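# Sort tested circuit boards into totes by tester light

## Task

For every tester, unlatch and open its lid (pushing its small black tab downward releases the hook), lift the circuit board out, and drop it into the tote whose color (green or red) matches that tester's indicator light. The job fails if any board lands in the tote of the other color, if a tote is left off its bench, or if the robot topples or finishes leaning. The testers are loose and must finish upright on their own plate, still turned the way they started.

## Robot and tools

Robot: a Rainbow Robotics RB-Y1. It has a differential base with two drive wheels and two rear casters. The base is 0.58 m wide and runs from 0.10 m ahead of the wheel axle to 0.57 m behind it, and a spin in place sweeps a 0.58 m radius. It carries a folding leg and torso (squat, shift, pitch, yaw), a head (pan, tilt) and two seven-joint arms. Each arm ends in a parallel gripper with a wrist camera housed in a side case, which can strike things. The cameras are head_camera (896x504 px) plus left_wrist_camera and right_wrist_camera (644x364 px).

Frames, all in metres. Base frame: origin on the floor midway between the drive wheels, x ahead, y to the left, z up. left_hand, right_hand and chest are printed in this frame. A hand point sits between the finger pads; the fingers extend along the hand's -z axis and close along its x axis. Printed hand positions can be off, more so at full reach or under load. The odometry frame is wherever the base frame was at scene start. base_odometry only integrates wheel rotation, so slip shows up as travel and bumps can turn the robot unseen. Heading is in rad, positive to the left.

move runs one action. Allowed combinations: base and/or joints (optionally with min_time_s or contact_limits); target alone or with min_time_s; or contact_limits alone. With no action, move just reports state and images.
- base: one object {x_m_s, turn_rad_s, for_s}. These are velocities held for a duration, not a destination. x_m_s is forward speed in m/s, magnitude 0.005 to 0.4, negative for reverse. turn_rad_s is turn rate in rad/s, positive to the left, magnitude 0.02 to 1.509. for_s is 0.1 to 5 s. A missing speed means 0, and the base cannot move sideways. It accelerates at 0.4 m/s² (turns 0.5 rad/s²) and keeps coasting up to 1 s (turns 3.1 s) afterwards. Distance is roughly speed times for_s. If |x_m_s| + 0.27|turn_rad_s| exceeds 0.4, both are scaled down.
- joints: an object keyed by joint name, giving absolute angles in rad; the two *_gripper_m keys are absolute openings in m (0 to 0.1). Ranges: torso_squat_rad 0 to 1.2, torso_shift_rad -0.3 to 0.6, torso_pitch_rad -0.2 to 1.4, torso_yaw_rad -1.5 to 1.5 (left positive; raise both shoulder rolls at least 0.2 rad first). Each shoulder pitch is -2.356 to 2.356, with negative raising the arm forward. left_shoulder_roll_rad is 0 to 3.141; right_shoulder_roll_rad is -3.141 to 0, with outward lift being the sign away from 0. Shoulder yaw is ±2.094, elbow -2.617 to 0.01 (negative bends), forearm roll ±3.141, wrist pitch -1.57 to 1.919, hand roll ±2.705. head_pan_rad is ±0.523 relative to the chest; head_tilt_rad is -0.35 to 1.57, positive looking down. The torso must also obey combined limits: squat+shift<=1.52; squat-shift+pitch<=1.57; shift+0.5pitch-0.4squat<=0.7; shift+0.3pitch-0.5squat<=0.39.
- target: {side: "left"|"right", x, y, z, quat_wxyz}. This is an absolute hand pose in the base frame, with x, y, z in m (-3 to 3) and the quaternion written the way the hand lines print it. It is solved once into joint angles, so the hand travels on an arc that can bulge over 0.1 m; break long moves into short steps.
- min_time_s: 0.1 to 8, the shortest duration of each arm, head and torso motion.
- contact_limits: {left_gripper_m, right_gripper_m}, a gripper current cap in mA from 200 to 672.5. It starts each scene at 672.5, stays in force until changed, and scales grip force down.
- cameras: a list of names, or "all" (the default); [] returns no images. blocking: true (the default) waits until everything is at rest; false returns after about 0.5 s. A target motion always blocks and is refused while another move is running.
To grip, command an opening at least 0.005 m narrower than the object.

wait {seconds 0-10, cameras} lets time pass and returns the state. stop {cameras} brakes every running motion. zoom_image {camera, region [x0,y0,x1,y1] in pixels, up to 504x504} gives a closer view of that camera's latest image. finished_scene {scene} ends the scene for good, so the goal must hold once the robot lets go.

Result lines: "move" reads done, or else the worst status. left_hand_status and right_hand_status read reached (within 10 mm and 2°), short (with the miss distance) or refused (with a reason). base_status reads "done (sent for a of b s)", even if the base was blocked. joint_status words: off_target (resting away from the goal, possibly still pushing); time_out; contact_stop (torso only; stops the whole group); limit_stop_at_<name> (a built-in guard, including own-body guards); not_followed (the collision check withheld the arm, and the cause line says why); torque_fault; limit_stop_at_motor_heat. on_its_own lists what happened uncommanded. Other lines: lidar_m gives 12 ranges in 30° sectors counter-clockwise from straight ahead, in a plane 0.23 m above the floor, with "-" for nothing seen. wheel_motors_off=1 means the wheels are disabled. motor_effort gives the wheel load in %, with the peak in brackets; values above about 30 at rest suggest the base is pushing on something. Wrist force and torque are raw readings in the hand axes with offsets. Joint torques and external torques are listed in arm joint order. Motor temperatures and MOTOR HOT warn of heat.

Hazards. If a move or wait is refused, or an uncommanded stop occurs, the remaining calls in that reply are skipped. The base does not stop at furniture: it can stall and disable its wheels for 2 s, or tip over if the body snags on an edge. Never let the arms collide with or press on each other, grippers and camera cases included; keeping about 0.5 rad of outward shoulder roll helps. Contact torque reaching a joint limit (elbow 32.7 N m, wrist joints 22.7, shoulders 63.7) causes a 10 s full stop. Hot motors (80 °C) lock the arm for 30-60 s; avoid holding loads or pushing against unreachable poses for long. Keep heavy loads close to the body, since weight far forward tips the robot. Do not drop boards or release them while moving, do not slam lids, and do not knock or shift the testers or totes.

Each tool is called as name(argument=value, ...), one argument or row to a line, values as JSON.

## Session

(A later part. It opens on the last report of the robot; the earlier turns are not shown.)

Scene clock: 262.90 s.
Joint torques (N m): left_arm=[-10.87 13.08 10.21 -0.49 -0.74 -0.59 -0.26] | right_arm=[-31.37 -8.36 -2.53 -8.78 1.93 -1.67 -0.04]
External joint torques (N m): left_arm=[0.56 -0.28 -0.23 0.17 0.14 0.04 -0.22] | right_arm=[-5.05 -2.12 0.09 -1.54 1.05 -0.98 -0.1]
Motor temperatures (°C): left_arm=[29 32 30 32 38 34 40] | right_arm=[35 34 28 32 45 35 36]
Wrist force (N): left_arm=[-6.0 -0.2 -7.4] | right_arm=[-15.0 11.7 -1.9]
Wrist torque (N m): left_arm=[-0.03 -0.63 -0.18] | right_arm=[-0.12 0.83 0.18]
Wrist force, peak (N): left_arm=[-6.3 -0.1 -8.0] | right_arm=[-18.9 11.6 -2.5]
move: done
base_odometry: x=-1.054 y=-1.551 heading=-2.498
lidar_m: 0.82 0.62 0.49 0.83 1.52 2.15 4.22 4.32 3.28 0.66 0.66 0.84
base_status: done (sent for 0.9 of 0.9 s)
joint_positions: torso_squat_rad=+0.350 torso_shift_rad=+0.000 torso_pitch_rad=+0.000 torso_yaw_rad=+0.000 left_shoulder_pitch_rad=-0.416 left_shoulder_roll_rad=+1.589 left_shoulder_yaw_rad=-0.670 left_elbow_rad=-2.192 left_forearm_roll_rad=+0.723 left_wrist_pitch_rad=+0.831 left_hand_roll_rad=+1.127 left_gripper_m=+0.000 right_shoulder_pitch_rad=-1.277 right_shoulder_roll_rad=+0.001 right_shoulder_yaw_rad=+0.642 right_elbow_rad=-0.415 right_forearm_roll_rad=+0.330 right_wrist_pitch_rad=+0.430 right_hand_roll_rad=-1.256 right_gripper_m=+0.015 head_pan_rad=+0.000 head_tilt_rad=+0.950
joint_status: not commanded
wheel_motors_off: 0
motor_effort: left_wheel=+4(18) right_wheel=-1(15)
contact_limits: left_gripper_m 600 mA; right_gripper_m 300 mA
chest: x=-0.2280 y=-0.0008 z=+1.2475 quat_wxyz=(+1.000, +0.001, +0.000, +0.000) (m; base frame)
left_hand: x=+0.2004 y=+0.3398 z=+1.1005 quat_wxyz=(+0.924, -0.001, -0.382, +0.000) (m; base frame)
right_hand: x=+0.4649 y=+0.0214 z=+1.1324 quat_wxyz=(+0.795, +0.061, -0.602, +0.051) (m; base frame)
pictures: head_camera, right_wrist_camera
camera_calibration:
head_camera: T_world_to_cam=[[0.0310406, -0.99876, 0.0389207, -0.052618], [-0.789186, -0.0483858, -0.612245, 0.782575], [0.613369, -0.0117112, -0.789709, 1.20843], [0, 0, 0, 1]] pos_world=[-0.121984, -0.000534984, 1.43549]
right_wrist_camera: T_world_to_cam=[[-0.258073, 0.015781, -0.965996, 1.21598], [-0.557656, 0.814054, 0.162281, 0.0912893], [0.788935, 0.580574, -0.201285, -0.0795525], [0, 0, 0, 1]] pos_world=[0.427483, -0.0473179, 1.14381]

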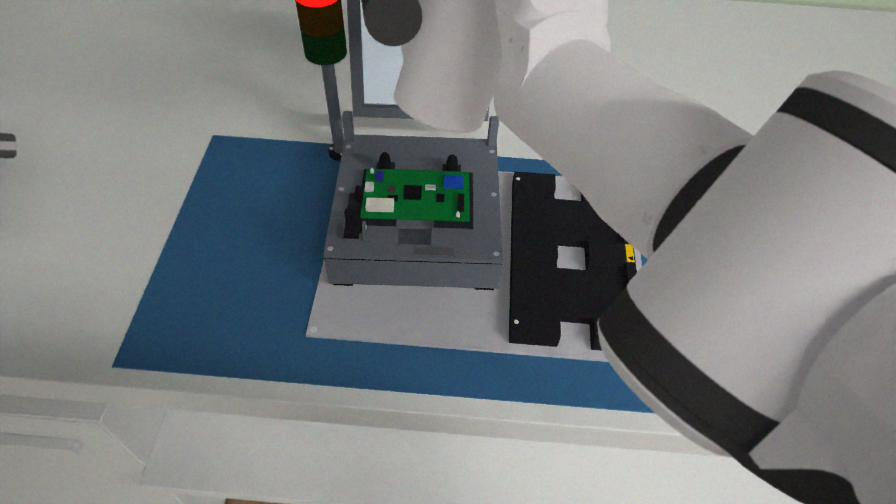

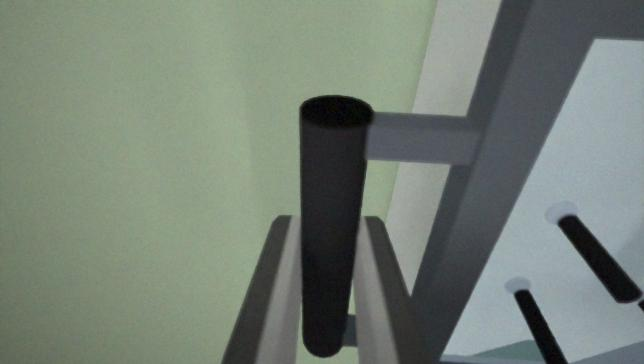

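move(
  cameras=["head_camera","right_wrist_camera"],
)

Scene clock: 283.33 s.
Joint torques (N m): left_arm=[-10.97 12.98 10.03 -0.38 -0.63 -0.57 -0.36] | right_arm=[-31.27 -8.01 -2.22 -8.75 1.93 -1.72 0.1]
External joint torques (N m): left_arm=[0.46 -0.37 -0.41 0.28 0.25 0.06 -0.33] | right_arm=[-4.95 -1.77 0.4 -1.51 1.05 -1.03 0.05]
Motor temperatures (°C): left_arm=[29 32 30 32 38 34 40] | right_arm=[36 34 28 32 45 35 36]
Wrist force (N): left_arm=[-6.0 -0.2 -7.4] | right_arm=[-16.9 11.8 -2.5]
Wrist torque (N m): left_arm=[-0.02 -0.61 -0.17] | right_arm=[-0.14 0.78 0.18]
Wrist force, peak (N): left_arm=[-6.5 0.1 -7.8] | right_arm=[-16.8 12.2 -2.4]
base_odometry: x=-1.054 y=-1.551 heading=-2.498
lidar_m: 0.82 0.61 0.49 0.82 1.52 2.15 4.22 4.33 3.28 0.66 0.66 0.85
base_status: done (sent for 0.9 of 0.9 s)
joint_positions: torso_squat_rad=+0.350 torso_shift_rad=+0.000 torso_pitch_rad=+0.000 torso_yaw_rad=+0.000 left_shoulder_pitch_rad=-0.416 left_shoulder_roll_rad=+1.589 left_shoulder_yaw_rad=-0.670 left_elbow_rad=-2.192 left_forearm_roll_rad=+0.723 left_wrist_pitch_rad=+0.831 left_hand_roll_rad=+1.127 left_gripper_m=+0.000 right_shoulder_pitch_rad=-1.277 right_shoulder_roll_rad=+0.001 right_shoulder_yaw_rad=+0.642 right_elbow_rad=-0.415 right_forearm_roll_rad=+0.330 right_wrist_pitch_rad=+0.430 right_hand_roll_rad=-1.256 right_gripper_m=+0.015 head_pan_rad=+0.000 head_tilt_rad=+0.950
joint_status: not commanded
wheel_motors_off: 0
motor_effort: left_wheel=+4(18) right_wheel=-2(15)
contact_limits: left_gripper_m 600 mA; right_gripper_m 300 mA
chest: x=-0.2280 y=-0.0008 z=+1.2475 quat_wxyz=(+1.000, +0.001, +0.000, +0.000) (m; base frame)
left_hand: x=+0.2004 y=+0.3398 z=+1.1005 quat_wxyz=(+0.924, -0.001, -0.382, +0.000) (m; base frame)
right_hand: x=+0.4649 y=+0.0214 z=+1.1324 quat_wxyz=(+0.795, +0.061, -0.602, +0.051) (m; base frame)
pictures: head_camera, right_wrist_camera
camera_calibration:
head_camera: T_world_to_cam=[[0.031041, -0.99876, 0.0389206, -0.0526179], [-0.78919, -0.048386, -0.612241, 0.782573], [0.613365, -0.0117112, -0.789713, 1.20843], [0, 0, 0, 1]] pos_world=[-0.121977, -0.000534929, 1.43548]
right_wrist_camera: T_world_to_cam=[[-0.258079, 0.0157813, -0.965995, 1.21598], [-0.557655, 0.814054, 0.162284, 0.0912882], [0.788933, 0.580574, -0.20129, -0.0795517], [0, 0, 0, 1]] pos_world=[0.427488, -0.0473176, 1.14381]

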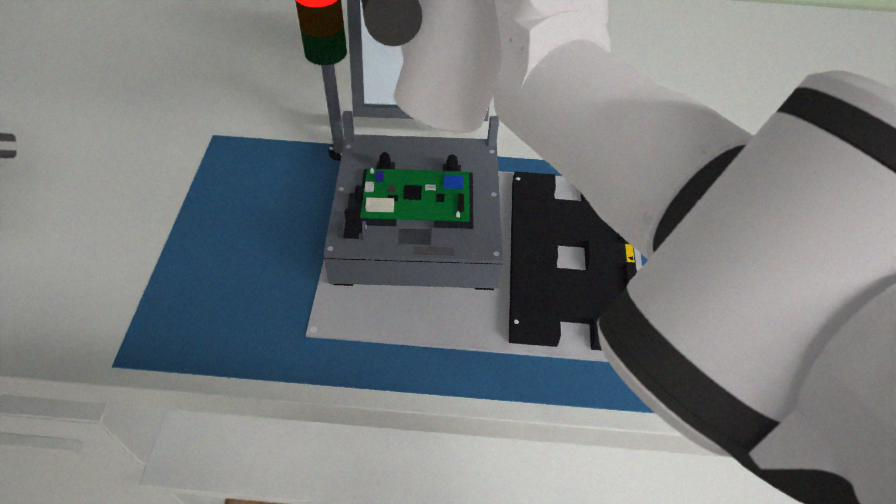

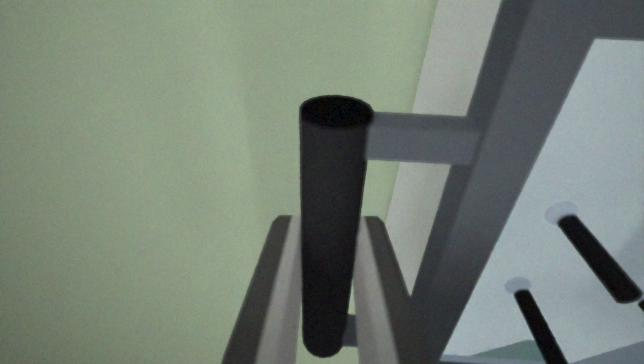

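move(
  base={"x_m_s":0.03,"for_s":0.4},
  cameras=[],
)

move(
  base={"x_m_s":-0.03,"for_s":0.4},
  cameras=[],
)

move(
  joints={"right_gripper_m":0.024},
  cameras=["head_camera","right_wrist_camera"],
)

Scene clock: 289.17 s.
Joint torques (N m): left_arm=[-10.78 12.95 10.19 -0.49 -0.66 -0.6 -0.27] | right_arm=[-32.59 -9.81 -2.45 -9.13 2.19 -1.45 0.07]
External joint torques (N m): left_arm=[0.64 -0.4 -0.25 0.18 0.22 0.04 -0.23] | right_arm=[-6.27 -3.57 0.17 -1.89 1.31 -0.76 0.02]
Motor temperatures (°C): left_arm=[29 32 30 32 38 34 40] | right_arm=[37 34 28 32 45 35 36]
Wrist force (N): left_arm=[-6.0 0.0 -7.5] | right_arm=[-16.1 11.8 -2.5]
Wrist torque (N m): left_arm=[-0.04 -0.62 -0.17] | right_arm=[-0.03 0.77 0.20]
Wrist force, peak (N): left_arm=[-6.0 0.0 -8.0] | right_arm=[-21.1 13.2 -3.0]
move: done
base_odometry: x=-1.064 y=-1.559 heading=-2.498
lidar_m: 0.81 0.62 0.48 0.77 1.52 2.16 4.23 4.33 3.28 0.65 0.66 0.83
base_status: done (sent for 0.4 of 0.4 s)
joint_positions: torso_squat_rad=+0.350 torso_shift_rad=+0.000 torso_pitch_rad=+0.000 torso_yaw_rad=+0.000 left_shoulder_pitch_rad=-0.416 left_shoulder_roll_rad=+1.589 left_shoulder_yaw_rad=-0.670 left_elbow_rad=-2.192 left_forearm_roll_rad=+0.723 left_wrist_pitch_rad=+0.831 left_hand_roll_rad=+1.127 left_gripper_m=+0.000 right_shoulder_pitch_rad=-1.277 right_shoulder_roll_rad=+0.001 right_shoulder_yaw_rad=+0.643 right_elbow_rad=-0.415 right_forearm_roll_rad=+0.329 right_wrist_pitch_rad=+0.430 right_hand_roll_rad=-1.256 right_gripper_m=+0.015 head_pan_rad=+0.000 head_tilt_rad=+0.950
joint_status: not commanded
wheel_motors_off: 0
motor_effort: left_wheel=+5(21) right_wheel=-2(17)
contact_limits: left_gripper_m 600 mA; right_gripper_m 300 mA
chest: x=-0.2280 y=-0.0008 z=+1.2475 quat_wxyz=(+1.000, +0.001, +0.000, +0.000) (m; base frame)
left_hand: x=+0.2004 y=+0.3399 z=+1.1004 quat_wxyz=(+0.924, -0.001, -0.382, +0.000) (m; base frame)
right_hand: x=+0.4648 y=+0.0216 z=+1.1320 quat_wxyz=(+0.795, +0.062, -0.601, +0.051) (m; base frame)
pictures: none
No camera images: "cameras" was empty.

Scene clock: 290.20 s.
Joint torques (N m): left_arm=[-10.94 13.2 10.14 -0.41 -0.68 -0.58 -0.24] | right_arm=[-27.79 -7.75 -2.43 -7.53 1.42 -1.39 0.02]
External joint torques (N m): left_arm=[0.49 -0.15 -0.31 0.26 0.2 0.06 -0.2] | right_arm=[-1.46 -1.49 0.19 -0.29 0.54 -0.7 -0.04]
Motor temperatures (°C): left_arm=[29 32 30 32 38 34 40] | right_arm=[37 34 28 32 45 35 36]
Wrist force (N): left_arm=[-6.3 -0.1 -7.6] | right_arm=[-8.3 9.8 -2.5]
Wrist torque (N m): left_arm=[-0.05 -0.65 -0.16] | right_arm=[-0.07 0.44 0.22]
Wrist force, peak (N): left_arm=[-6.3 0.0 -7.8] | right_arm=[-18.3 11.8 -2.7]
move: done
base_odometry: x=-1.054 y=-1.551 heading=-2.498
lidar_m: 0.82 0.63 0.49 0.82 1.51 2.16 4.23 4.31 3.27 0.66 0.66 0.85
base_status: done (sent for 0.4 of 0.4 s)
joint_positions: torso_squat_rad=+0.350 torso_shift_rad=+0.000 torso_pitch_rad=+0.000 torso_yaw_rad=+0.000 left_shoulder_pitch_rad=-0.416 left_shoulder_roll_rad=+1.589 left_shoulder_yaw_rad=-0.670 left_elbow_rad=-2.192 left_forearm_roll_rad=+0.723 left_wrist_pitch_rad=+0.831 left_hand_roll_rad=+1.127 left_gripper_m=+0.000 right_shoulder_pitch_rad=-1.278 right_shoulder_roll_rad=+0.000 right_shoulder_yaw_rad=+0.643 right_elbow_rad=-0.415 right_forearm_roll_rad=+0.330 right_wrist_pitch_rad=+0.430 right_hand_roll_rad=-1.256 right_gripper_m=+0.015 head_pan_rad=+0.000 head_tilt_rad=+0.950
joint_status: not commanded
wheel_motors_off: 0
motor_effort: left_wheel=+3(13) right_wheel=+1(15)
contact_limits: left_gripper_m 600 mA; right_gripper_m 300 mA
chest: x=-0.2281 y=-0.0008 z=+1.2475 quat_wxyz=(+1.000, +0.001, +0.000, +0.000) (m; base frame)
left_hand: x=+0.2003 y=+0.3399 z=+1.1006 quat_wxyz=(+0.924, -0.001, -0.383, +0.000) (m; base frame)
right_hand: x=+0.4649 y=+0.0217 z=+1.1332 quat_wxyz=(+0.794, +0.062, -0.602, +0.051) (m; base frame)
pictures: none
No camera images: "cameras" was empty.

Scene clock: 290.77 s.
Joint torques (N m): left_arm=[-10.78 13.11 10.12 -0.46 -0.72 -0.55 -0.39] | right_arm=[-25.67 -7.16 -2.64 -6.73 1.02 -0.99 0.08]
External joint torques (N m): left_arm=[0.64 -0.25 -0.33 0.21 0.16 0.09 -0.35] | right_arm=[0.67 -0.9 -0.01 0.51 0.14 -0.3 0.02]
Motor temperatures (°C): left_arm=[29 32 30 32 38 34 40] | right_arm=[37 34 28 32 45 35 36]
Wrist force (N): left_arm=[-6.1 -0.3 -7.7] | right_arm=[-3.9 10.4 -8.2]
Wrist torque (N m): left_arm=[-0.01 -0.63 -0.18] | right_arm=[-0.07 0.49 0.44]
Wrist force, peak (N): left_arm=[-6.4 0.0 -7.8] | right_arm=[-7.2 10.9 -7.1]
move: done
base_odometry: x=-1.054 y=-1.551 heading=-2.498
lidar_m: 0.82 0.62 0.48 0.81 1.51 2.16 4.22 4.32 3.28 0.66 0.66 0.84
base_status: not commanded
joint_positions: torso_squat_rad=+0.350 torso_shift_rad=+0.000 torso_pitch_rad=+0.000 torso_yaw_rad=+0.000 left_shoulder_pitch_rad=-0.416 left_shoulder_roll_rad=+1.589 left_shoulder_yaw_rad=-0.670 left_elbow_rad=-2.192 left_forearm_roll_rad=+0.723 left_wrist_pitch_rad=+0.831 left_hand_roll_rad=+1.127 left_gripper_m=+0.000 right_shoulder_pitch_rad=-1.278 right_shoulder_roll_rad=+0.000 right_shoulder_yaw_rad=+0.643 right_elbow_rad=-0.416 right_forearm_roll_rad=+0.330 right_wrist_pitch_rad=+0.430 right_hand_roll_rad=-1.256 right_gripper_m=+0.024 head_pan_rad=+0.000 head_tilt_rad=+0.950
joint_status: all done
wheel_motors_off: 0
motor_effort: left_wheel=+3(3) right_wheel=+1(3)
contact_limits: left_gripper_m 600 mA; right_gripper_m 300 mA
chest: x=-0.2281 y=-0.0008 z=+1.2475 quat_wxyz=(+1.000, +0.001, +0.000, +0.000) (m; base frame)
left_hand: x=+0.2003 y=+0.3399 z=+1.1005 quat_wxyz=(+0.924, -0.001, -0.383, +0.000) (m; base frame)
right_hand: x=+0.4650 y=+0.0218 z=+1.1336 quat_wxyz=(+0.794, +0.062, -0.602, +0.051) (m; base frame)
pictures: head_camera, right_wrist_camera
camera_calibration:
head_camera: T_world_to_cam=[[0.0310649, -0.998758, 0.0389584, -0.052634], [-0.789072, -0.0484303, -0.612389, 0.782729], [0.613515, -0.0117172, -0.789596, 1.20836], [0, 0, 0, 1]] pos_world=[-0.122081, -0.000502295, 1.4355]
right_wrist_camera: T_world_to_cam=[[-0.256146, 0.0154582, -0.966514, 1.2169], [-0.558636, 0.813624, 0.161063, 0.0926998], [0.788869, 0.581186, -0.199771, -0.0813471], [0, 0, 0, 1]] pos_world=[0.427662, -0.046956, 1.14497]

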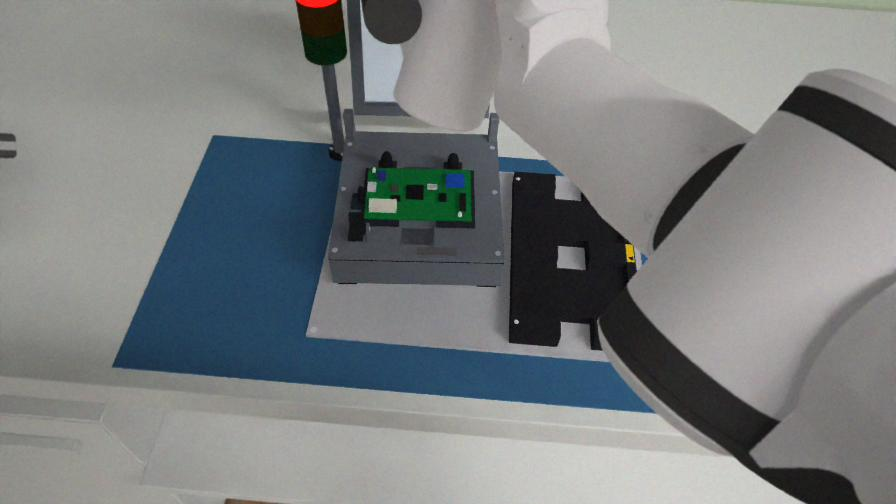

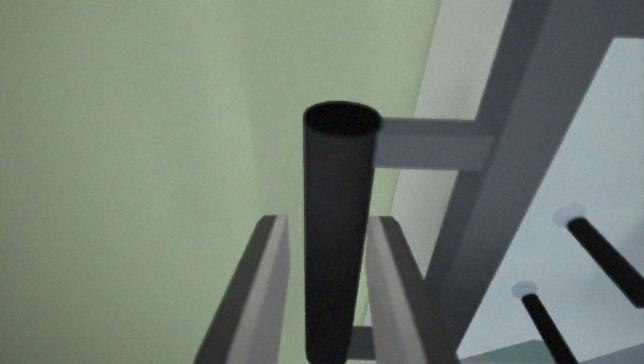

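move(
  joints={"right_gripper_m":0.034},
  cameras=[],
)

move(
  target={"side":"right","x":0.43,"y":0.015,"z":1.141,"quat_wxyz":[0.79,0.06,-0.60,0.05]},
  min_time_s=1.5,
)

Scene clock: 301.83 s.
Joint torques (N m): left_arm=[-10.76 12.99 10.19 -0.48 -0.56 -0.54 -0.3] | right_arm=[-25.57 -7.05 -2.68 -6.85 0.97 -1 0.03]
External joint torques (N m): left_arm=[0.67 -0.36 -0.26 0.19 0.32 0.1 -0.26] | right_arm=[0.76 -0.78 -0.06 0.39 0.09 -0.3 -0.03]
Motor temperatures (°C): left_arm=[29 32 30 32 38 34 40] | right_arm=[37 34 28 32 45 35 36]
Wrist force (N): left_arm=[-6.2 0.1 -7.6] | right_arm=[-4.0 10.5 -8.3]
Wrist torque (N m): left_arm=[-0.06 -0.65 -0.18] | right_arm=[-0.10 0.49 0.43]
Wrist force, peak (N): left_arm=[-6.4 -0.2 -7.7] | right_arm=[-4.1 11.1 -8.5]
move: done
base_odometry: x=-1.054 y=-1.551 heading=-2.498
lidar_m: 0.82 0.63 0.49 0.81 1.52 2.16 4.22 4.32 3.27 0.65 0.66 0.84
base_status: not commanded
joint_positions: torso_squat_rad=+0.350 torso_shift_rad=+0.000 torso_pitch_rad=+0.000 torso_yaw_rad=+0.000 left_shoulder_pitch_rad=-0.416 left_shoulder_roll_rad=+1.589 left_shoulder_yaw_rad=-0.670 left_elbow_rad=-2.192 left_forearm_roll_rad=+0.723 left_wrist_pitch_rad=+0.831 left_hand_roll_rad=+1.127 left_gripper_m=+0.000 right_shoulder_pitch_rad=-1.278 right_shoulder_roll_rad=+0.000 right_shoulder_yaw_rad=+0.643 right_elbow_rad=-0.416 right_forearm_roll_rad=+0.330 right_wrist_pitch_rad=+0.430 right_hand_roll_rad=-1.256 right_gripper_m=+0.034 head_pan_rad=+0.000 head_tilt_rad=+0.950
joint_status: all done
wheel_motors_off: 0
motor_effort: left_wheel=+2(3) right_wheel=+0(3)
contact_limits: left_gripper_m 600 mA; right_gripper_m 300 mA
chest: x=-0.2281 y=-0.0008 z=+1.2475 quat_wxyz=(+1.000, +0.001, +0.000, +0.000) (m; base frame)
left_hand: x=+0.2003 y=+0.3399 z=+1.1005 quat_wxyz=(+0.924, -0.001, -0.383, +0.000) (m; base frame)
right_hand: x=+0.4650 y=+0.0218 z=+1.1336 quat_wxyz=(+0.794, +0.062, -0.602, +0.051) (m; base frame)
pictures: none
No camera images: "cameras" was empty.

Scene clock: 303.67 s.
Joint torques (N m): left_arm=[-10.82 12.97 10.09 -0.54 -0.71 -0.59 -0.26] | right_arm=[-22.04 -4.04 -4.64 -7.38 0.78 -0.99 0.31]
External joint torques (N m): left_arm=[0.6 -0.39 -0.36 0.13 0.17 0.05 -0.22] | right_arm=[2.79 -0.18 1.22 0.5 -0.51 -0.01 0.26]
Motor temperatures (°C): left_arm=[29 32 30 32 38 34 40] | right_arm=[37 34 28 32 45 35 36]
Wrist force (N): left_arm=[-6.0 -0.2 -7.6] | right_arm=[-3.8 10.6 -8.4]
Wrist torque (N m): left_arm=[-0.02 -0.61 -0.17] | right_arm=[-0.09 0.49 0.44]
Wrist force, peak (N): left_arm=[-6.6 0.0 -7.6] | right_arm=[24.8 15.2 -13.3]
move: done
base_odometry: x=-1.054 y=-1.551 heading=-2.497
lidar_m: 0.82 0.62 0.49 0.83 1.52 2.15 4.22 4.33 3.28 0.65 0.66 0.84
base_status: not commanded
joint_positions: torso_squat_rad=+0.350 torso_shift_rad=+0.000 torso_pitch_rad=+0.000 torso_yaw_rad=+0.000 left_shoulder_pitch_rad=-0.416 left_shoulder_roll_rad=+1.589 left_shoulder_yaw_rad=-0.670 left_elbow_rad=-2.192 left_forearm_roll_rad=+0.723 left_wrist_pitch_rad=+0.831 left_hand_roll_rad=+1.127 left_gripper_m=+0.000 right_shoulder_pitch_rad=-1.043 right_shoulder_roll_rad=-0.137 right_shoulder_yaw_rad=+0.669 right_elbow_rad=-0.985 right_forearm_roll_rad=+0.248 right_wrist_pitch_rad=+0.727 right_hand_roll_rad=-1.098 right_gripper_m=+0.034 head_pan_rad=+0.000 head_tilt_rad=+0.950
joint_status: all done
wheel_motors_off: 0
motor_effort: left_wheel=+2(3) right_wheel=-1(2)
contact_limits: left_gripper_m 600 mA; right_gripper_m 300 mA
chest: x=-0.2281 y=-0.0008 z=+1.2475 quat_wxyz=(+1.000, +0.000, +0.000, +0.000) (m; base frame)
left_hand: x=+0.2002 y=+0.3399 z=+1.1006 quat_wxyz=(+0.924, -0.001, -0.383, +0.000) (m; base frame)
right_hand: x=+0.4300 y=+0.0153 z=+1.1414 quat_wxyz=(+0.793, +0.060, -0.604, +0.050) (m; base frame)
right_hand_status: reached (checked arc, planned for 1.5 s): 1 mm and 0.1 deg off.
pictures: head_camera, left_wrist_camera, right_wrist_camera
camera_calibration:
head_camera: T_world_to_cam=[[0.0310815, -0.998754, 0.0390385, -0.0526771], [-0.788976, -0.0484943, -0.612507, 0.782842], [0.613637, -0.0117628, -0.7895, 1.20831], [0, 0, 0, 1]] pos_world=[-0.122183, -0.000434952, 1.43551]
left_wrist_camera: T_world_to_cam=[[0.715847, 0.0157683, 0.698079, -0.918341], [-0.33302, -0.871007, 0.361171, -0.000464366], [0.613727, -0.491017, -0.618256, 0.79348], [0, 0, 0, 1]] pos_world=[0.170257, 0.403689, 1.13182]
right_wrist_camera: T_world_to_cam=[[-0.253039, 0.0159967, -0.967324, 1.21517], [-0.555914, 0.815908, 0.158913, 0.0783975], [0.79179, 0.57796, -0.197564, -0.0521093], [0, 0, 0, 1]] pos_world=[0.392327, -0.0532867, 1.15271]

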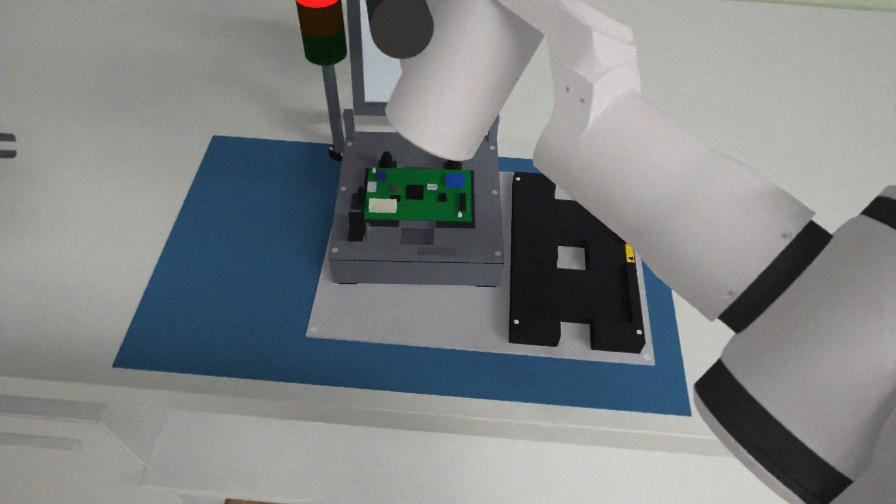

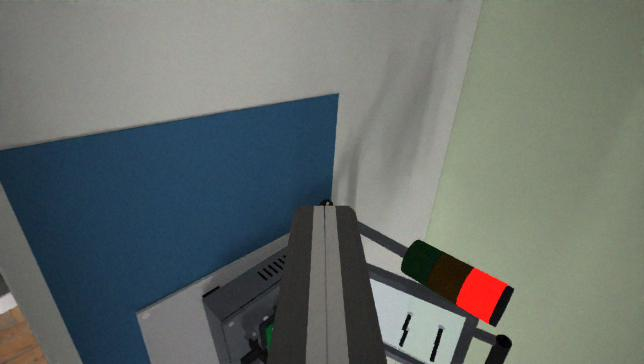

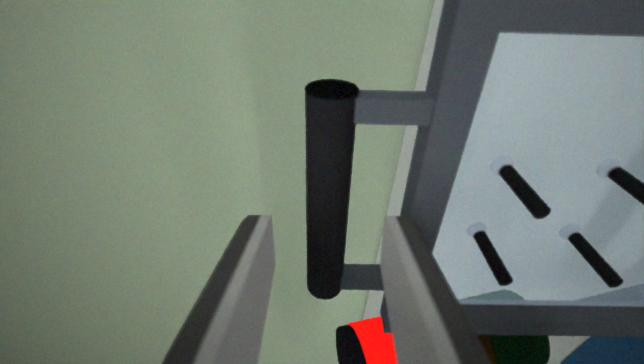

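move(
  target={"side":"right","x":0.3,"y":-0.1,"z":1.2,"quat_wxyz":[0.79,0.06,-0.60,0.05]},
  min_time_s=2,
  cameras=[],
)

move(
  target={"side":"right","x":0.2,"y":-0.32,"z":1.05,"quat_wxyz":[0.924,0,-0.383,0]},
  min_time_s=2,
  cameras=["head_camera"],
)

zoom_image(
  camera="head_camera",
  region=[280, 100, 680, 400],
)

Scene clock: 313.03 s.
Joint torques (N m): left_arm=[-10.67 13.21 9.95 -0.37 -0.65 -0.56 -0.31] | right_arm=[-16.23 -4.63 -8.52 -6.08 1.02 -1.51 0.29]
External joint torques (N m): left_arm=[0.76 -0.14 -0.5 0.3 0.23 0.08 -0.27] | right_arm=[2.03 0.28 -0.27 0.47 -0.48 -0.16 0.24]
Motor temperatures (°C): left_arm=[29 32 30 32 38 34 40] | right_arm=[36 34 28 32 45 35 36]
Wrist force (N): left_arm=[-5.9 0.1 -7.7] | right_arm=[-3.9 10.9 -8.6]
Wrist torque (N m): left_arm=[-0.06 -0.61 -0.18] | right_arm=[-0.12 0.47 0.46]
Wrist force, peak (N): left_arm=[-6.4 0.0 -7.8] | right_arm=[-3.9 11.5 -8.6]
move: done
base_odometry: x=-1.054 y=-1.551 heading=-2.497
lidar_m: 0.82 0.62 0.49 0.82 1.52 2.15 4.22 4.32 3.28 0.65 0.66 0.85
base_status: not commanded
joint_positions: torso_squat_rad=+0.350 torso_shift_rad=+0.000 torso_pitch_rad=+0.000 torso_yaw_rad=+0.000 left_shoulder_pitch_rad=-0.416 left_shoulder_roll_rad=+1.589 left_shoulder_yaw_rad=-0.670 left_elbow_rad=-2.192 left_forearm_roll_rad=+0.723 left_wrist_pitch_rad=+0.831 left_hand_roll_rad=+1.127 left_gripper_m=+0.000 right_shoulder_pitch_rad=-0.623 right_shoulder_roll_rad=-0.550 right_shoulder_yaw_rad=+0.549 right_elbow_rad=-2.062 right_forearm_roll_rad=+0.025 right_wrist_pitch_rad=+1.203 right_hand_roll_rad=-0.869 right_gripper_m=+0.034 head_pan_rad=+0.000 head_tilt_rad=+0.950
joint_status: all done
wheel_motors_off: 0
motor_effort: left_wheel=+1(3) right_wheel=-1(2)
contact_limits: left_gripper_m 600 mA; right_gripper_m 300 mA
chest: x=-0.2281 y=-0.0008 z=+1.2475 quat_wxyz=(+1.000, +0.000, +0.000, +0.000) (m; base frame)
left_hand: x=+0.2003 y=+0.3399 z=+1.1006 quat_wxyz=(+0.924, -0.001, -0.383, +0.000) (m; base frame)
right_hand: x=+0.3001 y=-0.0998 z=+1.2001 quat_wxyz=(+0.794, +0.060, -0.603, +0.050) (m; base frame)
right_hand_status: reached (checked arc, planned for 2.0 s): 0 mm and 0.0 deg off.
pictures: none
No camera images: "cameras" was empty.

Scene clock: 315.37 s.
Joint torques (N m): left_arm=[-11.02 13.31 10.07 -0.54 -0.64 -0.66 -0.32] | right_arm=[-9.3 -12.23 -9.93 -5.68 0.54 -1.54 0.26]
External joint torques (N m): left_arm=[0.4 -0.05 -0.37 0.13 0.24 -0.02 -0.29] | right_arm=[2.09 0.17 -0.48 0.26 -0.5 -0.35 0.22]
Motor temperatures (°C): left_arm=[29 32 30 32 38 34 40] | right_arm=[36 34 28 32 45 35 36]
Wrist force (N): left_arm=[-5.9 0.2 -7.5] | right_arm=[-2.3 10.4 -11.2]
Wrist torque (N m): left_arm=[-0.08 -0.63 -0.18] | right_arm=[-0.05 0.61 0.49]
Wrist force, peak (N): left_arm=[-6.3 -0.2 -7.8] | right_arm=[-2.2 11.2 -11.1]
move: done
base_odometry: x=-1.054 y=-1.551 heading=-2.497
lidar_m: 0.82 0.61 0.49 0.83 1.52 2.15 4.22 4.33 3.27 0.65 0.67 0.84
base_status: not commanded
joint_positions: torso_squat_rad=+0.350 torso_shift_rad=+0.000 torso_pitch_rad=+0.000 torso_yaw_rad=+0.000 left_shoulder_pitch_rad=-0.416 left_shoulder_roll_rad=+1.589 left_shoulder_yaw_rad=-0.670 left_elbow_rad=-2.192 left_forearm_roll_rad=+0.723 left_wrist_pitch_rad=+0.831 left_hand_roll_rad=+1.127 left_gripper_m=+0.000 right_shoulder_pitch_rad=-0.056 right_shoulder_roll_rad=-0.959 right_shoulder_yaw_rad=+0.174 right_elbow_rad=-2.164 right_forearm_roll_rad=-0.541 right_wrist_pitch_rad=+1.174 right_hand_roll_rad=-0.648 right_gripper_m=+0.034 head_pan_rad=+0.000 head_tilt_rad=+0.950
joint_status: all done
wheel_motors_off: 0
motor_effort: left_wheel=+1(3) right_wheel=+0(3)
contact_limits: left_gripper_m 600 mA; right_gripper_m 300 mA
chest: x=-0.2281 y=-0.0007 z=+1.2475 quat_wxyz=(+1.000, +0.000, +0.000, +0.000) (m; base frame)
left_hand: x=+0.2003 y=+0.3399 z=+1.1006 quat_wxyz=(+0.924, -0.001, -0.383, +0.000) (m; base frame)
right_hand: x=+0.2001 y=-0.3200 z=+1.0503 quat_wxyz=(+0.924, -0.001, -0.383, -0.001) (m; base frame)
right_hand_status: reached (checked arc, planned for 2.0 s): 0 mm and 0.1 deg off.
pictures: head_camera
camera_calibration:
head_camera: T_world_to_cam=[[0.0310815, -0.998753, 0.0390675, -0.0526962], [-0.789, -0.0485117, -0.612475, 0.782816], [0.613606, -0.0117876, -0.789524, 1.20832], [0, 0, 0, 1]] pos_world=[-0.122152, -0.000411596, 1.43551]

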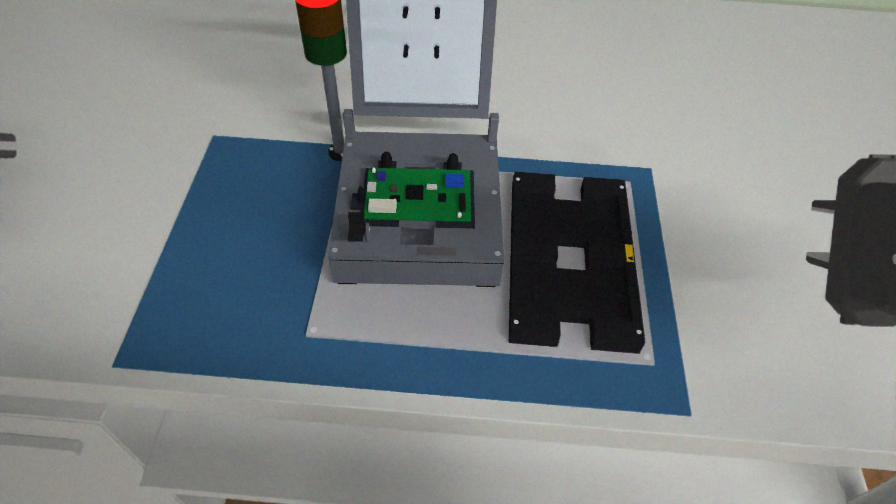

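Scaled by 1.260 from the camera's 896x504 image, which has a finer 1280x720 frame.

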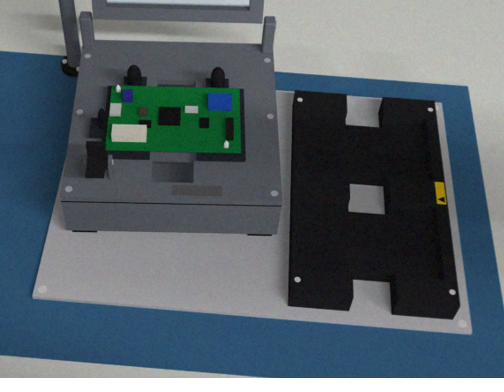

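move(
  target={"side":"left","x":0.24,"y":0.12,"z":1.13,"quat_wxyz":[0.924,0,-0.383,0]},
  cameras=[],
)

move(
  joints={"torso_pitch_rad":0.2,"left_gripper_m":0.085},
  cameras=[],
)

move(
  target={"side":"left","x":0.345,"y":0.026,"z":1.02,"quat_wxyz":[1,0,0,0]},
  cameras=["head_camera","left_wrist_camera"],
)

zoom_image(
  camera="head_camera",
  region=[300, 0, 600, 300],
)

Scene clock: 342.73 s.
Joint torques (N m): left_arm=[-15.99 5.73 9.16 -1.56 -0.94 -0.57 0.21] | right_arm=[-9.52 -12.42 -9.52 -5.19 0.56 -1.32 0.3]
External joint torques (N m): left_arm=[1.52 -0.3 -0.86 1.3 0.36 -0.09 0.24] | right_arm=[1.87 -0.02 -0.07 0.75 -0.49 -0.13 0.26]
Motor temperatures (°C): left_arm=[29 32 30 32 38 34 40] | right_arm=[35 34 29 32 45 35 36]
Wrist force (N): left_arm=[-6.2 -0.2 -8.0] | right_arm=[-2.3 10.7 -11.0]
Wrist torque (N m): left_arm=[-0.03 -0.66 -0.18] | right_arm=[-0.07 0.60 0.50]
Wrist force, peak (N): left_arm=[-6.6 -0.7 -7.8] | right_arm=[-2.7 11.1 -11.4]
move: done
base_odometry: x=-1.054 y=-1.551 heading=-2.497
lidar_m: 0.82 0.62 0.49 0.82 1.52 2.16 4.22 4.33 3.28 0.64 0.66 0.84
base_status: not commanded
joint_positions: torso_squat_rad=+0.350 torso_shift_rad=+0.000 torso_pitch_rad=+0.000 torso_yaw_rad=+0.000 left_shoulder_pitch_rad=-0.957 left_shoulder_roll_rad=+0.803 left_shoulder_yaw_rad=-0.855 left_elbow_rad=-2.086 left_forearm_roll_rad=+0.549 left_wrist_pitch_rad=+1.600 left_hand_roll_rad=+1.248 left_gripper_m=+0.000 right_shoulder_pitch_rad=-0.056 right_shoulder_roll_rad=-0.959 right_shoulder_yaw_rad=+0.174 right_elbow_rad=-2.164 right_forearm_roll_rad=-0.541 right_wrist_pitch_rad=+1.173 right_hand_roll_rad=-0.648 right_gripper_m=+0.034 head_pan_rad=+0.000 head_tilt_rad=+0.950
joint_status: all done
wheel_motors_off: 0
motor_effort: left_wheel=+1(3) right_wheel=-2(2)
contact_limits: left_gripper_m 600 mA; right_gripper_m 300 mA
chest: x=-0.2281 y=-0.0007 z=+1.2475 quat_wxyz=(+1.000, +0.000, +0.000, +0.000) (m; base frame)
left_hand: x=+0.2397 y=+0.1199 z=+1.1303 quat_wxyz=(+0.924, +0.000, -0.383, +0.000) (m; base frame)
left_hand_status: reached (checked arc, planned for 1.1 s): 0 mm and 0.1 deg off.
right_hand: x=+0.2001 y=-0.3200 z=+1.0503 quat_wxyz=(+0.924, -0.001, -0.383, -0.001) (m; base frame)
pictures: none
No camera images: "cameras" was empty.

Scene clock: 344.23 s.
Joint torques (N m): left_arm=[-14.88 5.94 8.54 -3 -0.68 -0.51 0.19] | right_arm=[-6.54 -12.15 -8.89 -5.71 0.41 -1.02 0.25]
External joint torques (N m): left_arm=[1.17 0.12 -0.74 1.34 0.32 -0.12 0.22] | right_arm=[1.7 0.08 -0.07 0.77 -0.47 -0.08 0.22]
Motor temperatures (°C): left_arm=[29 32 30 32 38 34 40] | right_arm=[35 34 29 32 45 35 36]
Wrist force (N): left_arm=[-5.2 0.1 -8.6] | right_arm=[-1.6 10.8 -12.1]
Wrist torque (N m): left_arm=[-0.08 -0.61 -0.18] | right_arm=[-0.11 0.62 0.49]
Wrist force, peak (N): left_arm=[-5.5 0.1 -8.8] | right_arm=[-1.7 10.7 -12.5]
move: done
base_odometry: x=-1.054 y=-1.551 heading=-2.497
lidar_m: 0.82 0.63 0.49 0.82 1.52 2.16 4.22 4.32 3.27 0.66 0.67 0.84
base_status: not commanded
joint_positions: torso_squat_rad=+0.350 torso_shift_rad=+0.000 torso_pitch_rad=+0.200 torso_yaw_rad=+0.000 left_shoulder_pitch_rad=-0.957 left_shoulder_roll_rad=+0.803 left_shoulder_yaw_rad=-0.855 left_elbow_rad=-2.086 left_forearm_roll_rad=+0.549 left_wrist_pitch_rad=+1.600 left_hand_roll_rad=+1.248 left_gripper_m=+0.085 right_shoulder_pitch_rad=-0.056 right_shoulder_roll_rad=-0.959 right_shoulder_yaw_rad=+0.174 right_elbow_rad=-2.164 right_forearm_roll_rad=-0.541 right_wrist_pitch_rad=+1.173 right_hand_roll_rad=-0.648 right_gripper_m=+0.034 head_pan_rad=+0.000 head_tilt_rad=+0.950
joint_status: all done
wheel_motors_off: 0
motor_effort: left_wheel=+1(3) right_wheel=-1(2)
contact_limits: left_gripper_m 600 mA; right_gripper_m 300 mA
chest: x=-0.1665 y=-0.0007 z=+1.2413 quat_wxyz=(+0.995, +0.000, +0.100, +0.000) (m; base frame)
left_hand: x=+0.2685 y=+0.1200 z=+1.0335 quat_wxyz=(+0.957, +0.000, -0.289, +0.000) (m; base frame)
right_hand: x=+0.2139 y=-0.3199 z=+0.9629 quat_wxyz=(+0.957, -0.001, -0.289, +0.000) (m; base frame)
pictures: none
No camera images: "cameras" was empty.

Scene clock: 347.00 s.
Joint torques (N m): left_arm=[-22.1 7.36 4.21 -3.39 0.09 -0.19 0.31] | right_arm=[-6.64 -12.11 -8.73 -5.57 0.47 -1.09 0.3]
External joint torques (N m): left_arm=[2.11 0.06 0.95 1.36 0.08 -0.09 0.31] | right_arm=[1.6 0.12 0.09 0.92 -0.41 -0.15 0.27]
Motor temperatures (°C): left_arm=[29 31 30 32 38 34 40] | right_arm=[35 34 29 32 45 35 36]
Wrist force (N): left_arm=[-1.6 -0.1 -9.6] | right_arm=[-1.0 10.6 -12.3]
Wrist torque (N m): left_arm=[-0.03 -0.40 -0.21] | right_arm=[-0.05 0.71 0.49]
Wrist force, peak (N): left_arm=[-5.9 1.1 -8.7] | right_arm=[-1.4 10.7 -12.4]
move: done
base_odometry: x=-1.054 y=-1.551 heading=-2.497
lidar_m: 0.82 0.61 0.48 0.82 1.51 2.16 4.22 4.32 3.28 0.64 0.67 0.84
base_status: not commanded
joint_positions: torso_squat_rad=+0.350 torso_shift_rad=+0.000 torso_pitch_rad=+0.200 torso_yaw_rad=+0.000 left_shoulder_pitch_rad=-1.602 left_shoulder_roll_rad=+0.154 left_shoulder_yaw_rad=-0.731 left_elbow_rad=-0.413 left_forearm_roll_rad=+0.994 left_wrist_pitch_rad=+1.546 left_hand_roll_rad=+0.553 left_gripper_m=+0.085 right_shoulder_pitch_rad=-0.056 right_shoulder_roll_rad=-0.959 right_shoulder_yaw_rad=+0.174 right_elbow_rad=-2.164 right_forearm_roll_rad=-0.541 right_wrist_pitch_rad=+1.173 right_hand_roll_rad=-0.648 right_gripper_m=+0.034 head_pan_rad=+0.000 head_tilt_rad=+0.950
joint_status: all done
wheel_motors_off: 0
motor_effort: left_wheel=+0(3) right_wheel=+1(3)
contact_limits: left_gripper_m 600 mA; right_gripper_m 300 mA
chest: x=-0.1666 y=-0.0007 z=+1.2413 quat_wxyz=(+0.995, +0.000, +0.100, +0.000) (m; base frame)
left_hand: x=+0.3443 y=+0.0263 z=+1.0202 quat_wxyz=(+1.000, -0.001, -0.005, +0.000) (m; base frame)
left_hand_status: reached (checked arc, planned for 2.0 s): 1 mm and 0.6 deg off.
right_hand: x=+0.2139 y=-0.3199 z=+0.9630 quat_wxyz=(+0.957, -0.001, -0.289, +0.000) (m; base frame)
pictures: head_camera, left_wrist_camera
camera_calibration:
head_camera: T_world_to_cam=[[0.0383371, -0.998747, 0.0321687, -0.0445602], [-0.895001, -0.0486364, -0.443406, 0.60007], [0.444415, -0.0117921, -0.895744, 1.26937], [0, 0, 0, 1]] pos_world=[-0.0253546, -0.000350617, 1.40454]
left_wrist_camera: T_world_to_cam=[[0.999877, 0.015435, -0.00269482, -0.343279], [0.0147683, -0.870936, 0.491174, -0.449009], [0.00523426, -0.491153, -0.871057, 0.968771], [0, 0, 0, 1]] pos_world=[0.344797, 0.0900551, 1.06347]

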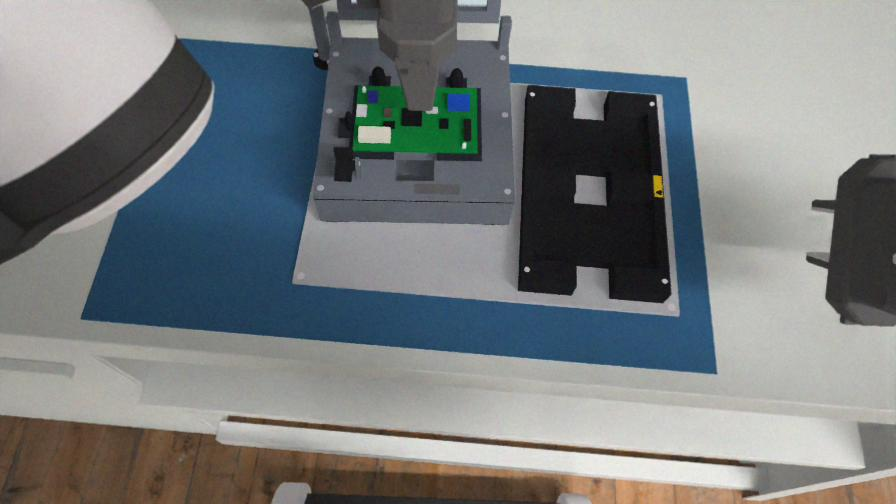

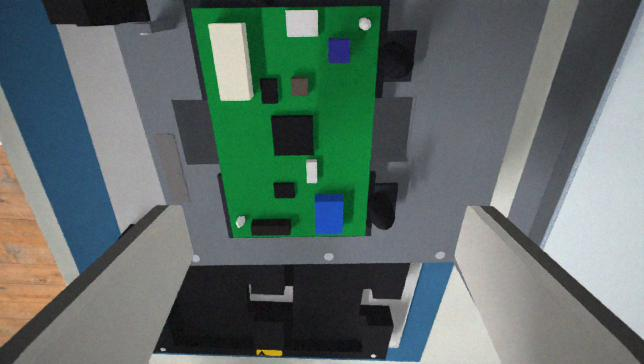

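Scaled by 1.680 from the camera's 896x504 image, which has a finer 1280x720 frame.

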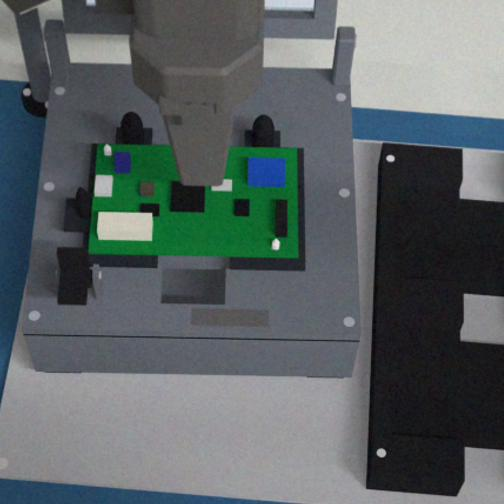

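move(
  target={"side":"left","x":0.334,"y":0.035,"z":0.985,"quat_wxyz":[1,0,0,0]},
  min_time_s=1.5,
  cameras=["head_camera","left_wrist_camera"],
)

zoom_image(
  camera="head_camera",
  region=[300, 0, 600, 300],
)

Scene clock: 369.40 s.
Joint torques (N m): left_arm=[-21.16 7.55 2.78 -5.1 0.05 -0.41 0.43] | right_arm=[-6.64 -12.1 -9.04 -5.67 0.48 -1.11 0.29]
External joint torques (N m): left_arm=[2.64 1.11 -1.25 -0.24 0.03 -0.34 0.43] | right_arm=[1.6 0.13 -0.22 0.82 -0.4 -0.17 0.26]
Motor temperatures (°C): left_arm=[30 31 29 32 38 34 40] | right_arm=[35 34 29 32 45 35 36]
Wrist force (N): left_arm=[-1.7 0.0 -9.9] | right_arm=[-1.3 10.9 -11.9]
Wrist torque (N m): left_arm=[-0.04 -0.40 -0.20] | right_arm=[-0.09 0.67 0.50]
Wrist force, peak (N): left_arm=[-1.4 -0.1 -10.0] | right_arm=[-1.8 10.9 -12.3]
move: done
base_odometry: x=-1.054 y=-1.551 heading=-2.497
lidar_m: 0.82 0.62 0.48 0.83 1.51 2.15 4.22 4.33 3.29 0.66 0.66 0.85
base_status: not commanded
joint_positions: torso_squat_rad=+0.350 torso_shift_rad=+0.000 torso_pitch_rad=+0.200 torso_yaw_rad=+0.000 left_shoulder_pitch_rad=-1.489 left_shoulder_roll_rad=+0.183 left_shoulder_yaw_rad=-0.754 left_elbow_rad=-0.533 left_forearm_roll_rad=+0.974 left_wrist_pitch_rad=+1.529 left_hand_roll_rad=+0.595 left_gripper_m=+0.085 right_shoulder_pitch_rad=-0.056 right_shoulder_roll_rad=-0.959 right_shoulder_yaw_rad=+0.174 right_elbow_rad=-2.164 right_forearm_roll_rad=-0.541 right_wrist_pitch_rad=+1.173 right_hand_roll_rad=-0.648 right_gripper_m=+0.034 head_pan_rad=+0.000 head_tilt_rad=+0.950
joint_status: all done
wheel_motors_off: 0
motor_effort: left_wheel=+2(3) right_wheel=-3(3)
contact_limits: left_gripper_m 600 mA; right_gripper_m 300 mA
chest: x=-0.1666 y=-0.0007 z=+1.2413 quat_wxyz=(+0.995, +0.000, +0.100, +0.000) (m; base frame)
left_hand: x=+0.3339 y=+0.0347 z=+0.9852 quat_wxyz=(+1.000, +0.000, +0.002, +0.000) (m; base frame)
left_hand_status: reached (checked arc, planned for 1.5 s): 0 mm and 0.2 deg off.
right_hand: x=+0.2139 y=-0.3199 z=+0.9630 quat_wxyz=(+0.957, -0.001, -0.289, +0.000) (m; base frame)
pictures: head_camera, left_wrist_camera
camera_calibration:
head_camera: T_world_to_cam=[[0.0383372, -0.998747, 0.0321685, -0.04456], [-0.895001, -0.0486365, -0.443406, 0.60007], [0.444414, -0.0117918, -0.895744, 1.26937], [0, 0, 0, 1]] pos_world=[-0.0253547, -0.000350685, 1.40454]
left_wrist_camera: T_world_to_cam=[[0.999767, 0.0150406, -0.015512, -0.320404], [0.0206981, -0.872673, 0.487865, -0.422971], [-0.00619912, -0.488073, -0.872781, 0.947893], [0, 0, 0, 1]] pos_world=[0.33496, 0.098344, 1.02869]

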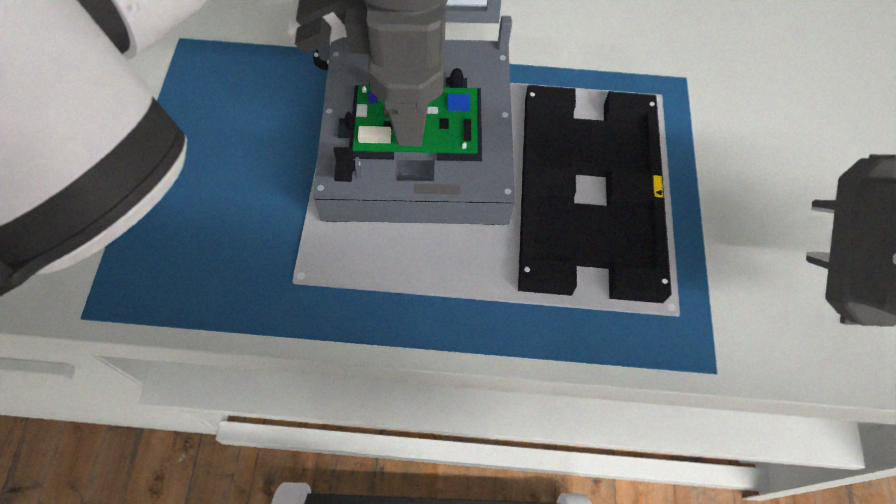

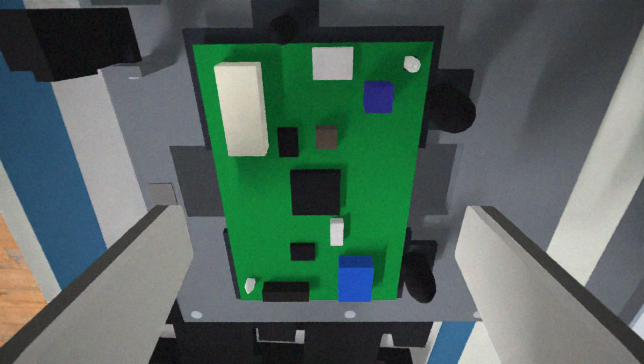

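Scaled by 1.680 from the camera's 896x504 image, which has a finer 1280x720 frame.

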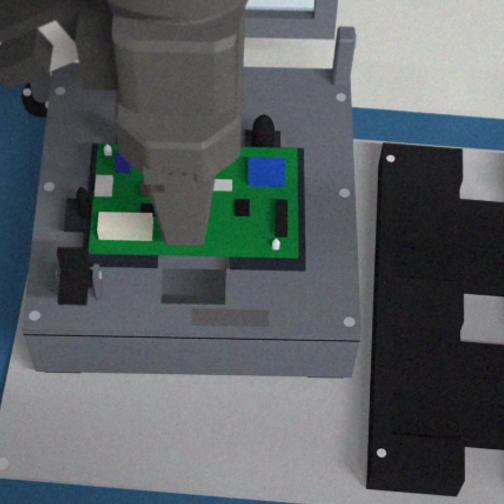

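move(
  target={"side":"left","x":0.331,"y":0.033,"z":0.96,"quat_wxyz":[1,0,0,0]},
  min_time_s=1.5,
  cameras=["head_camera","left_wrist_camera"],
)

zoom_image(
  camera="head_camera",
  region=[300, 0, 600, 300],
)

Scene clock: 376.87 s.
Joint torques (N m): left_arm=[-20.82 4.25 2.28 -3.19 -0.03 -0.41 -0.3] | right_arm=[-6.73 -12.22 -8.97 -5.65 0.5 -1.01 0.37]
External joint torques (N m): left_arm=[2.75 -1.82 -1.32 1.66 -0.05 -0.33 -0.3] | right_arm=[1.51 0.02 -0.16 0.83 -0.38 -0.07 0.34]
Motor temperatures (°C): left_arm=[30 31 29 32 38 34 40] | right_arm=[35 34 29 32 45 35 36]
Wrist force (N): left_arm=[-1.5 -0.2 -9.5] | right_arm=[-1.2 10.9 -11.8]
Wrist torque (N m): left_arm=[-0.03 -0.38 -0.17] | right_arm=[-0.08 0.66 0.49]
Wrist force, peak (N): left_arm=[-1.5 -0.1 -10.0] | right_arm=[-1.6 10.9 -12.3]
move: done
base_odometry: x=-1.054 y=-1.551 heading=-2.497
lidar_m: 0.82 0.62 0.48 0.82 1.51 2.16 4.23 4.33 3.28 0.65 0.66 0.84
base_status: not commanded
joint_positions: torso_squat_rad=+0.350 torso_shift_rad=+0.000 torso_pitch_rad=+0.200 torso_yaw_rad=+0.000 left_shoulder_pitch_rad=-1.465 left_shoulder_roll_rad=+0.148 left_shoulder_yaw_rad=-0.766 left_elbow_rad=-0.476 left_forearm_roll_rad=+0.960 left_wrist_pitch_rad=+1.461 left_hand_roll_rad=+0.577 left_gripper_m=+0.085 right_shoulder_pitch_rad=-0.056 right_shoulder_roll_rad=-0.959 right_shoulder_yaw_rad=+0.174 right_elbow_rad=-2.164 right_forearm_roll_rad=-0.541 right_wrist_pitch_rad=+1.173 right_hand_roll_rad=-0.648 right_gripper_m=+0.034 head_pan_rad=+0.000 head_tilt_rad=+0.950
joint_status: all done
wheel_motors_off: 0
motor_effort: left_wheel=+2(3) right_wheel=-1(2)
contact_limits: left_gripper_m 600 mA; right_gripper_m 300 mA
chest: x=-0.1666 y=-0.0007 z=+1.2413 quat_wxyz=(+0.995, +0.000, +0.100, +0.000) (m; base frame)
left_hand: x=+0.3310 y=+0.0331 z=+0.9603 quat_wxyz=(+1.000, +0.000, -0.001, +0.000) (m; base frame)
left_hand_status: reached (checked arc, planned for 1.5 s): 0 mm and 0.2 deg off.
right_hand: x=+0.2139 y=-0.3199 z=+0.9630 quat_wxyz=(+0.957, -0.001, -0.289, +0.000) (m; base frame)
pictures: head_camera, left_wrist_camera
camera_calibration:
head_camera: T_world_to_cam=[[0.0383372, -0.998747, 0.0321686, -0.0445601], [-0.895001, -0.0486365, -0.443405, 0.60007], [0.444414, -0.011792, -0.895744, 1.26937], [0, 0, 0, 1]] pos_world=[-0.0253546, -0.000350626, 1.40454]
left_wrist_camera: T_world_to_cam=[[0.999828, 0.0157152, -0.00984319, -0.323368], [0.0185218, -0.871948, 0.489247, -0.412814], [-0.000894121, -0.489345, -0.87209, 0.923048], [0, 0, 0, 1]] pos_world=[0.331784, 0.0968184, 1.00377]

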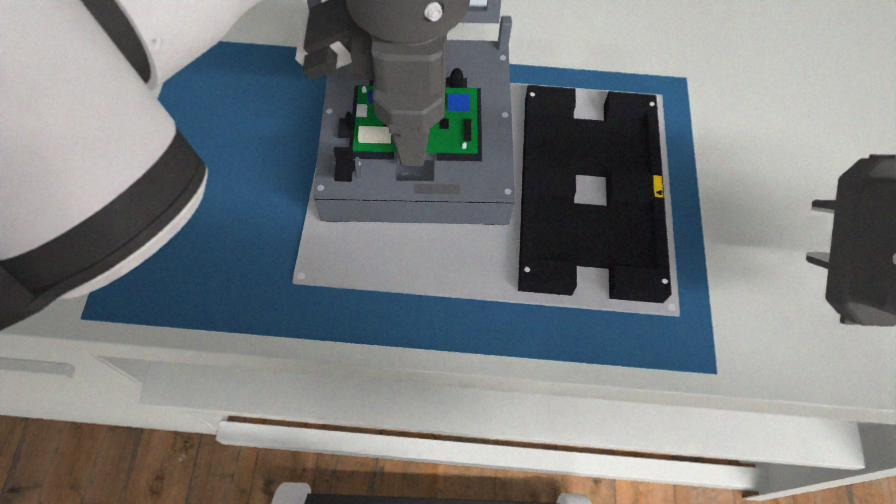

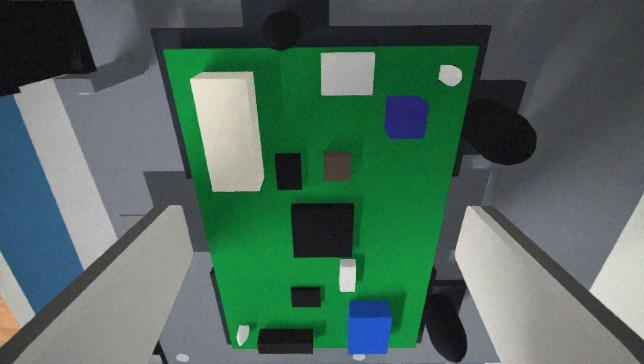

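Scaled by 1.680 from the camera's 896x504 image, which has a finer 1280x720 frame.

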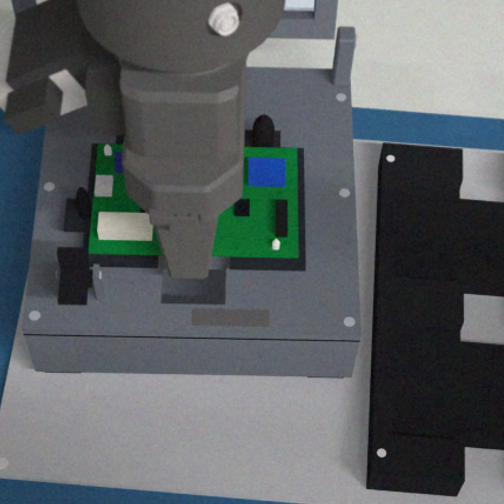

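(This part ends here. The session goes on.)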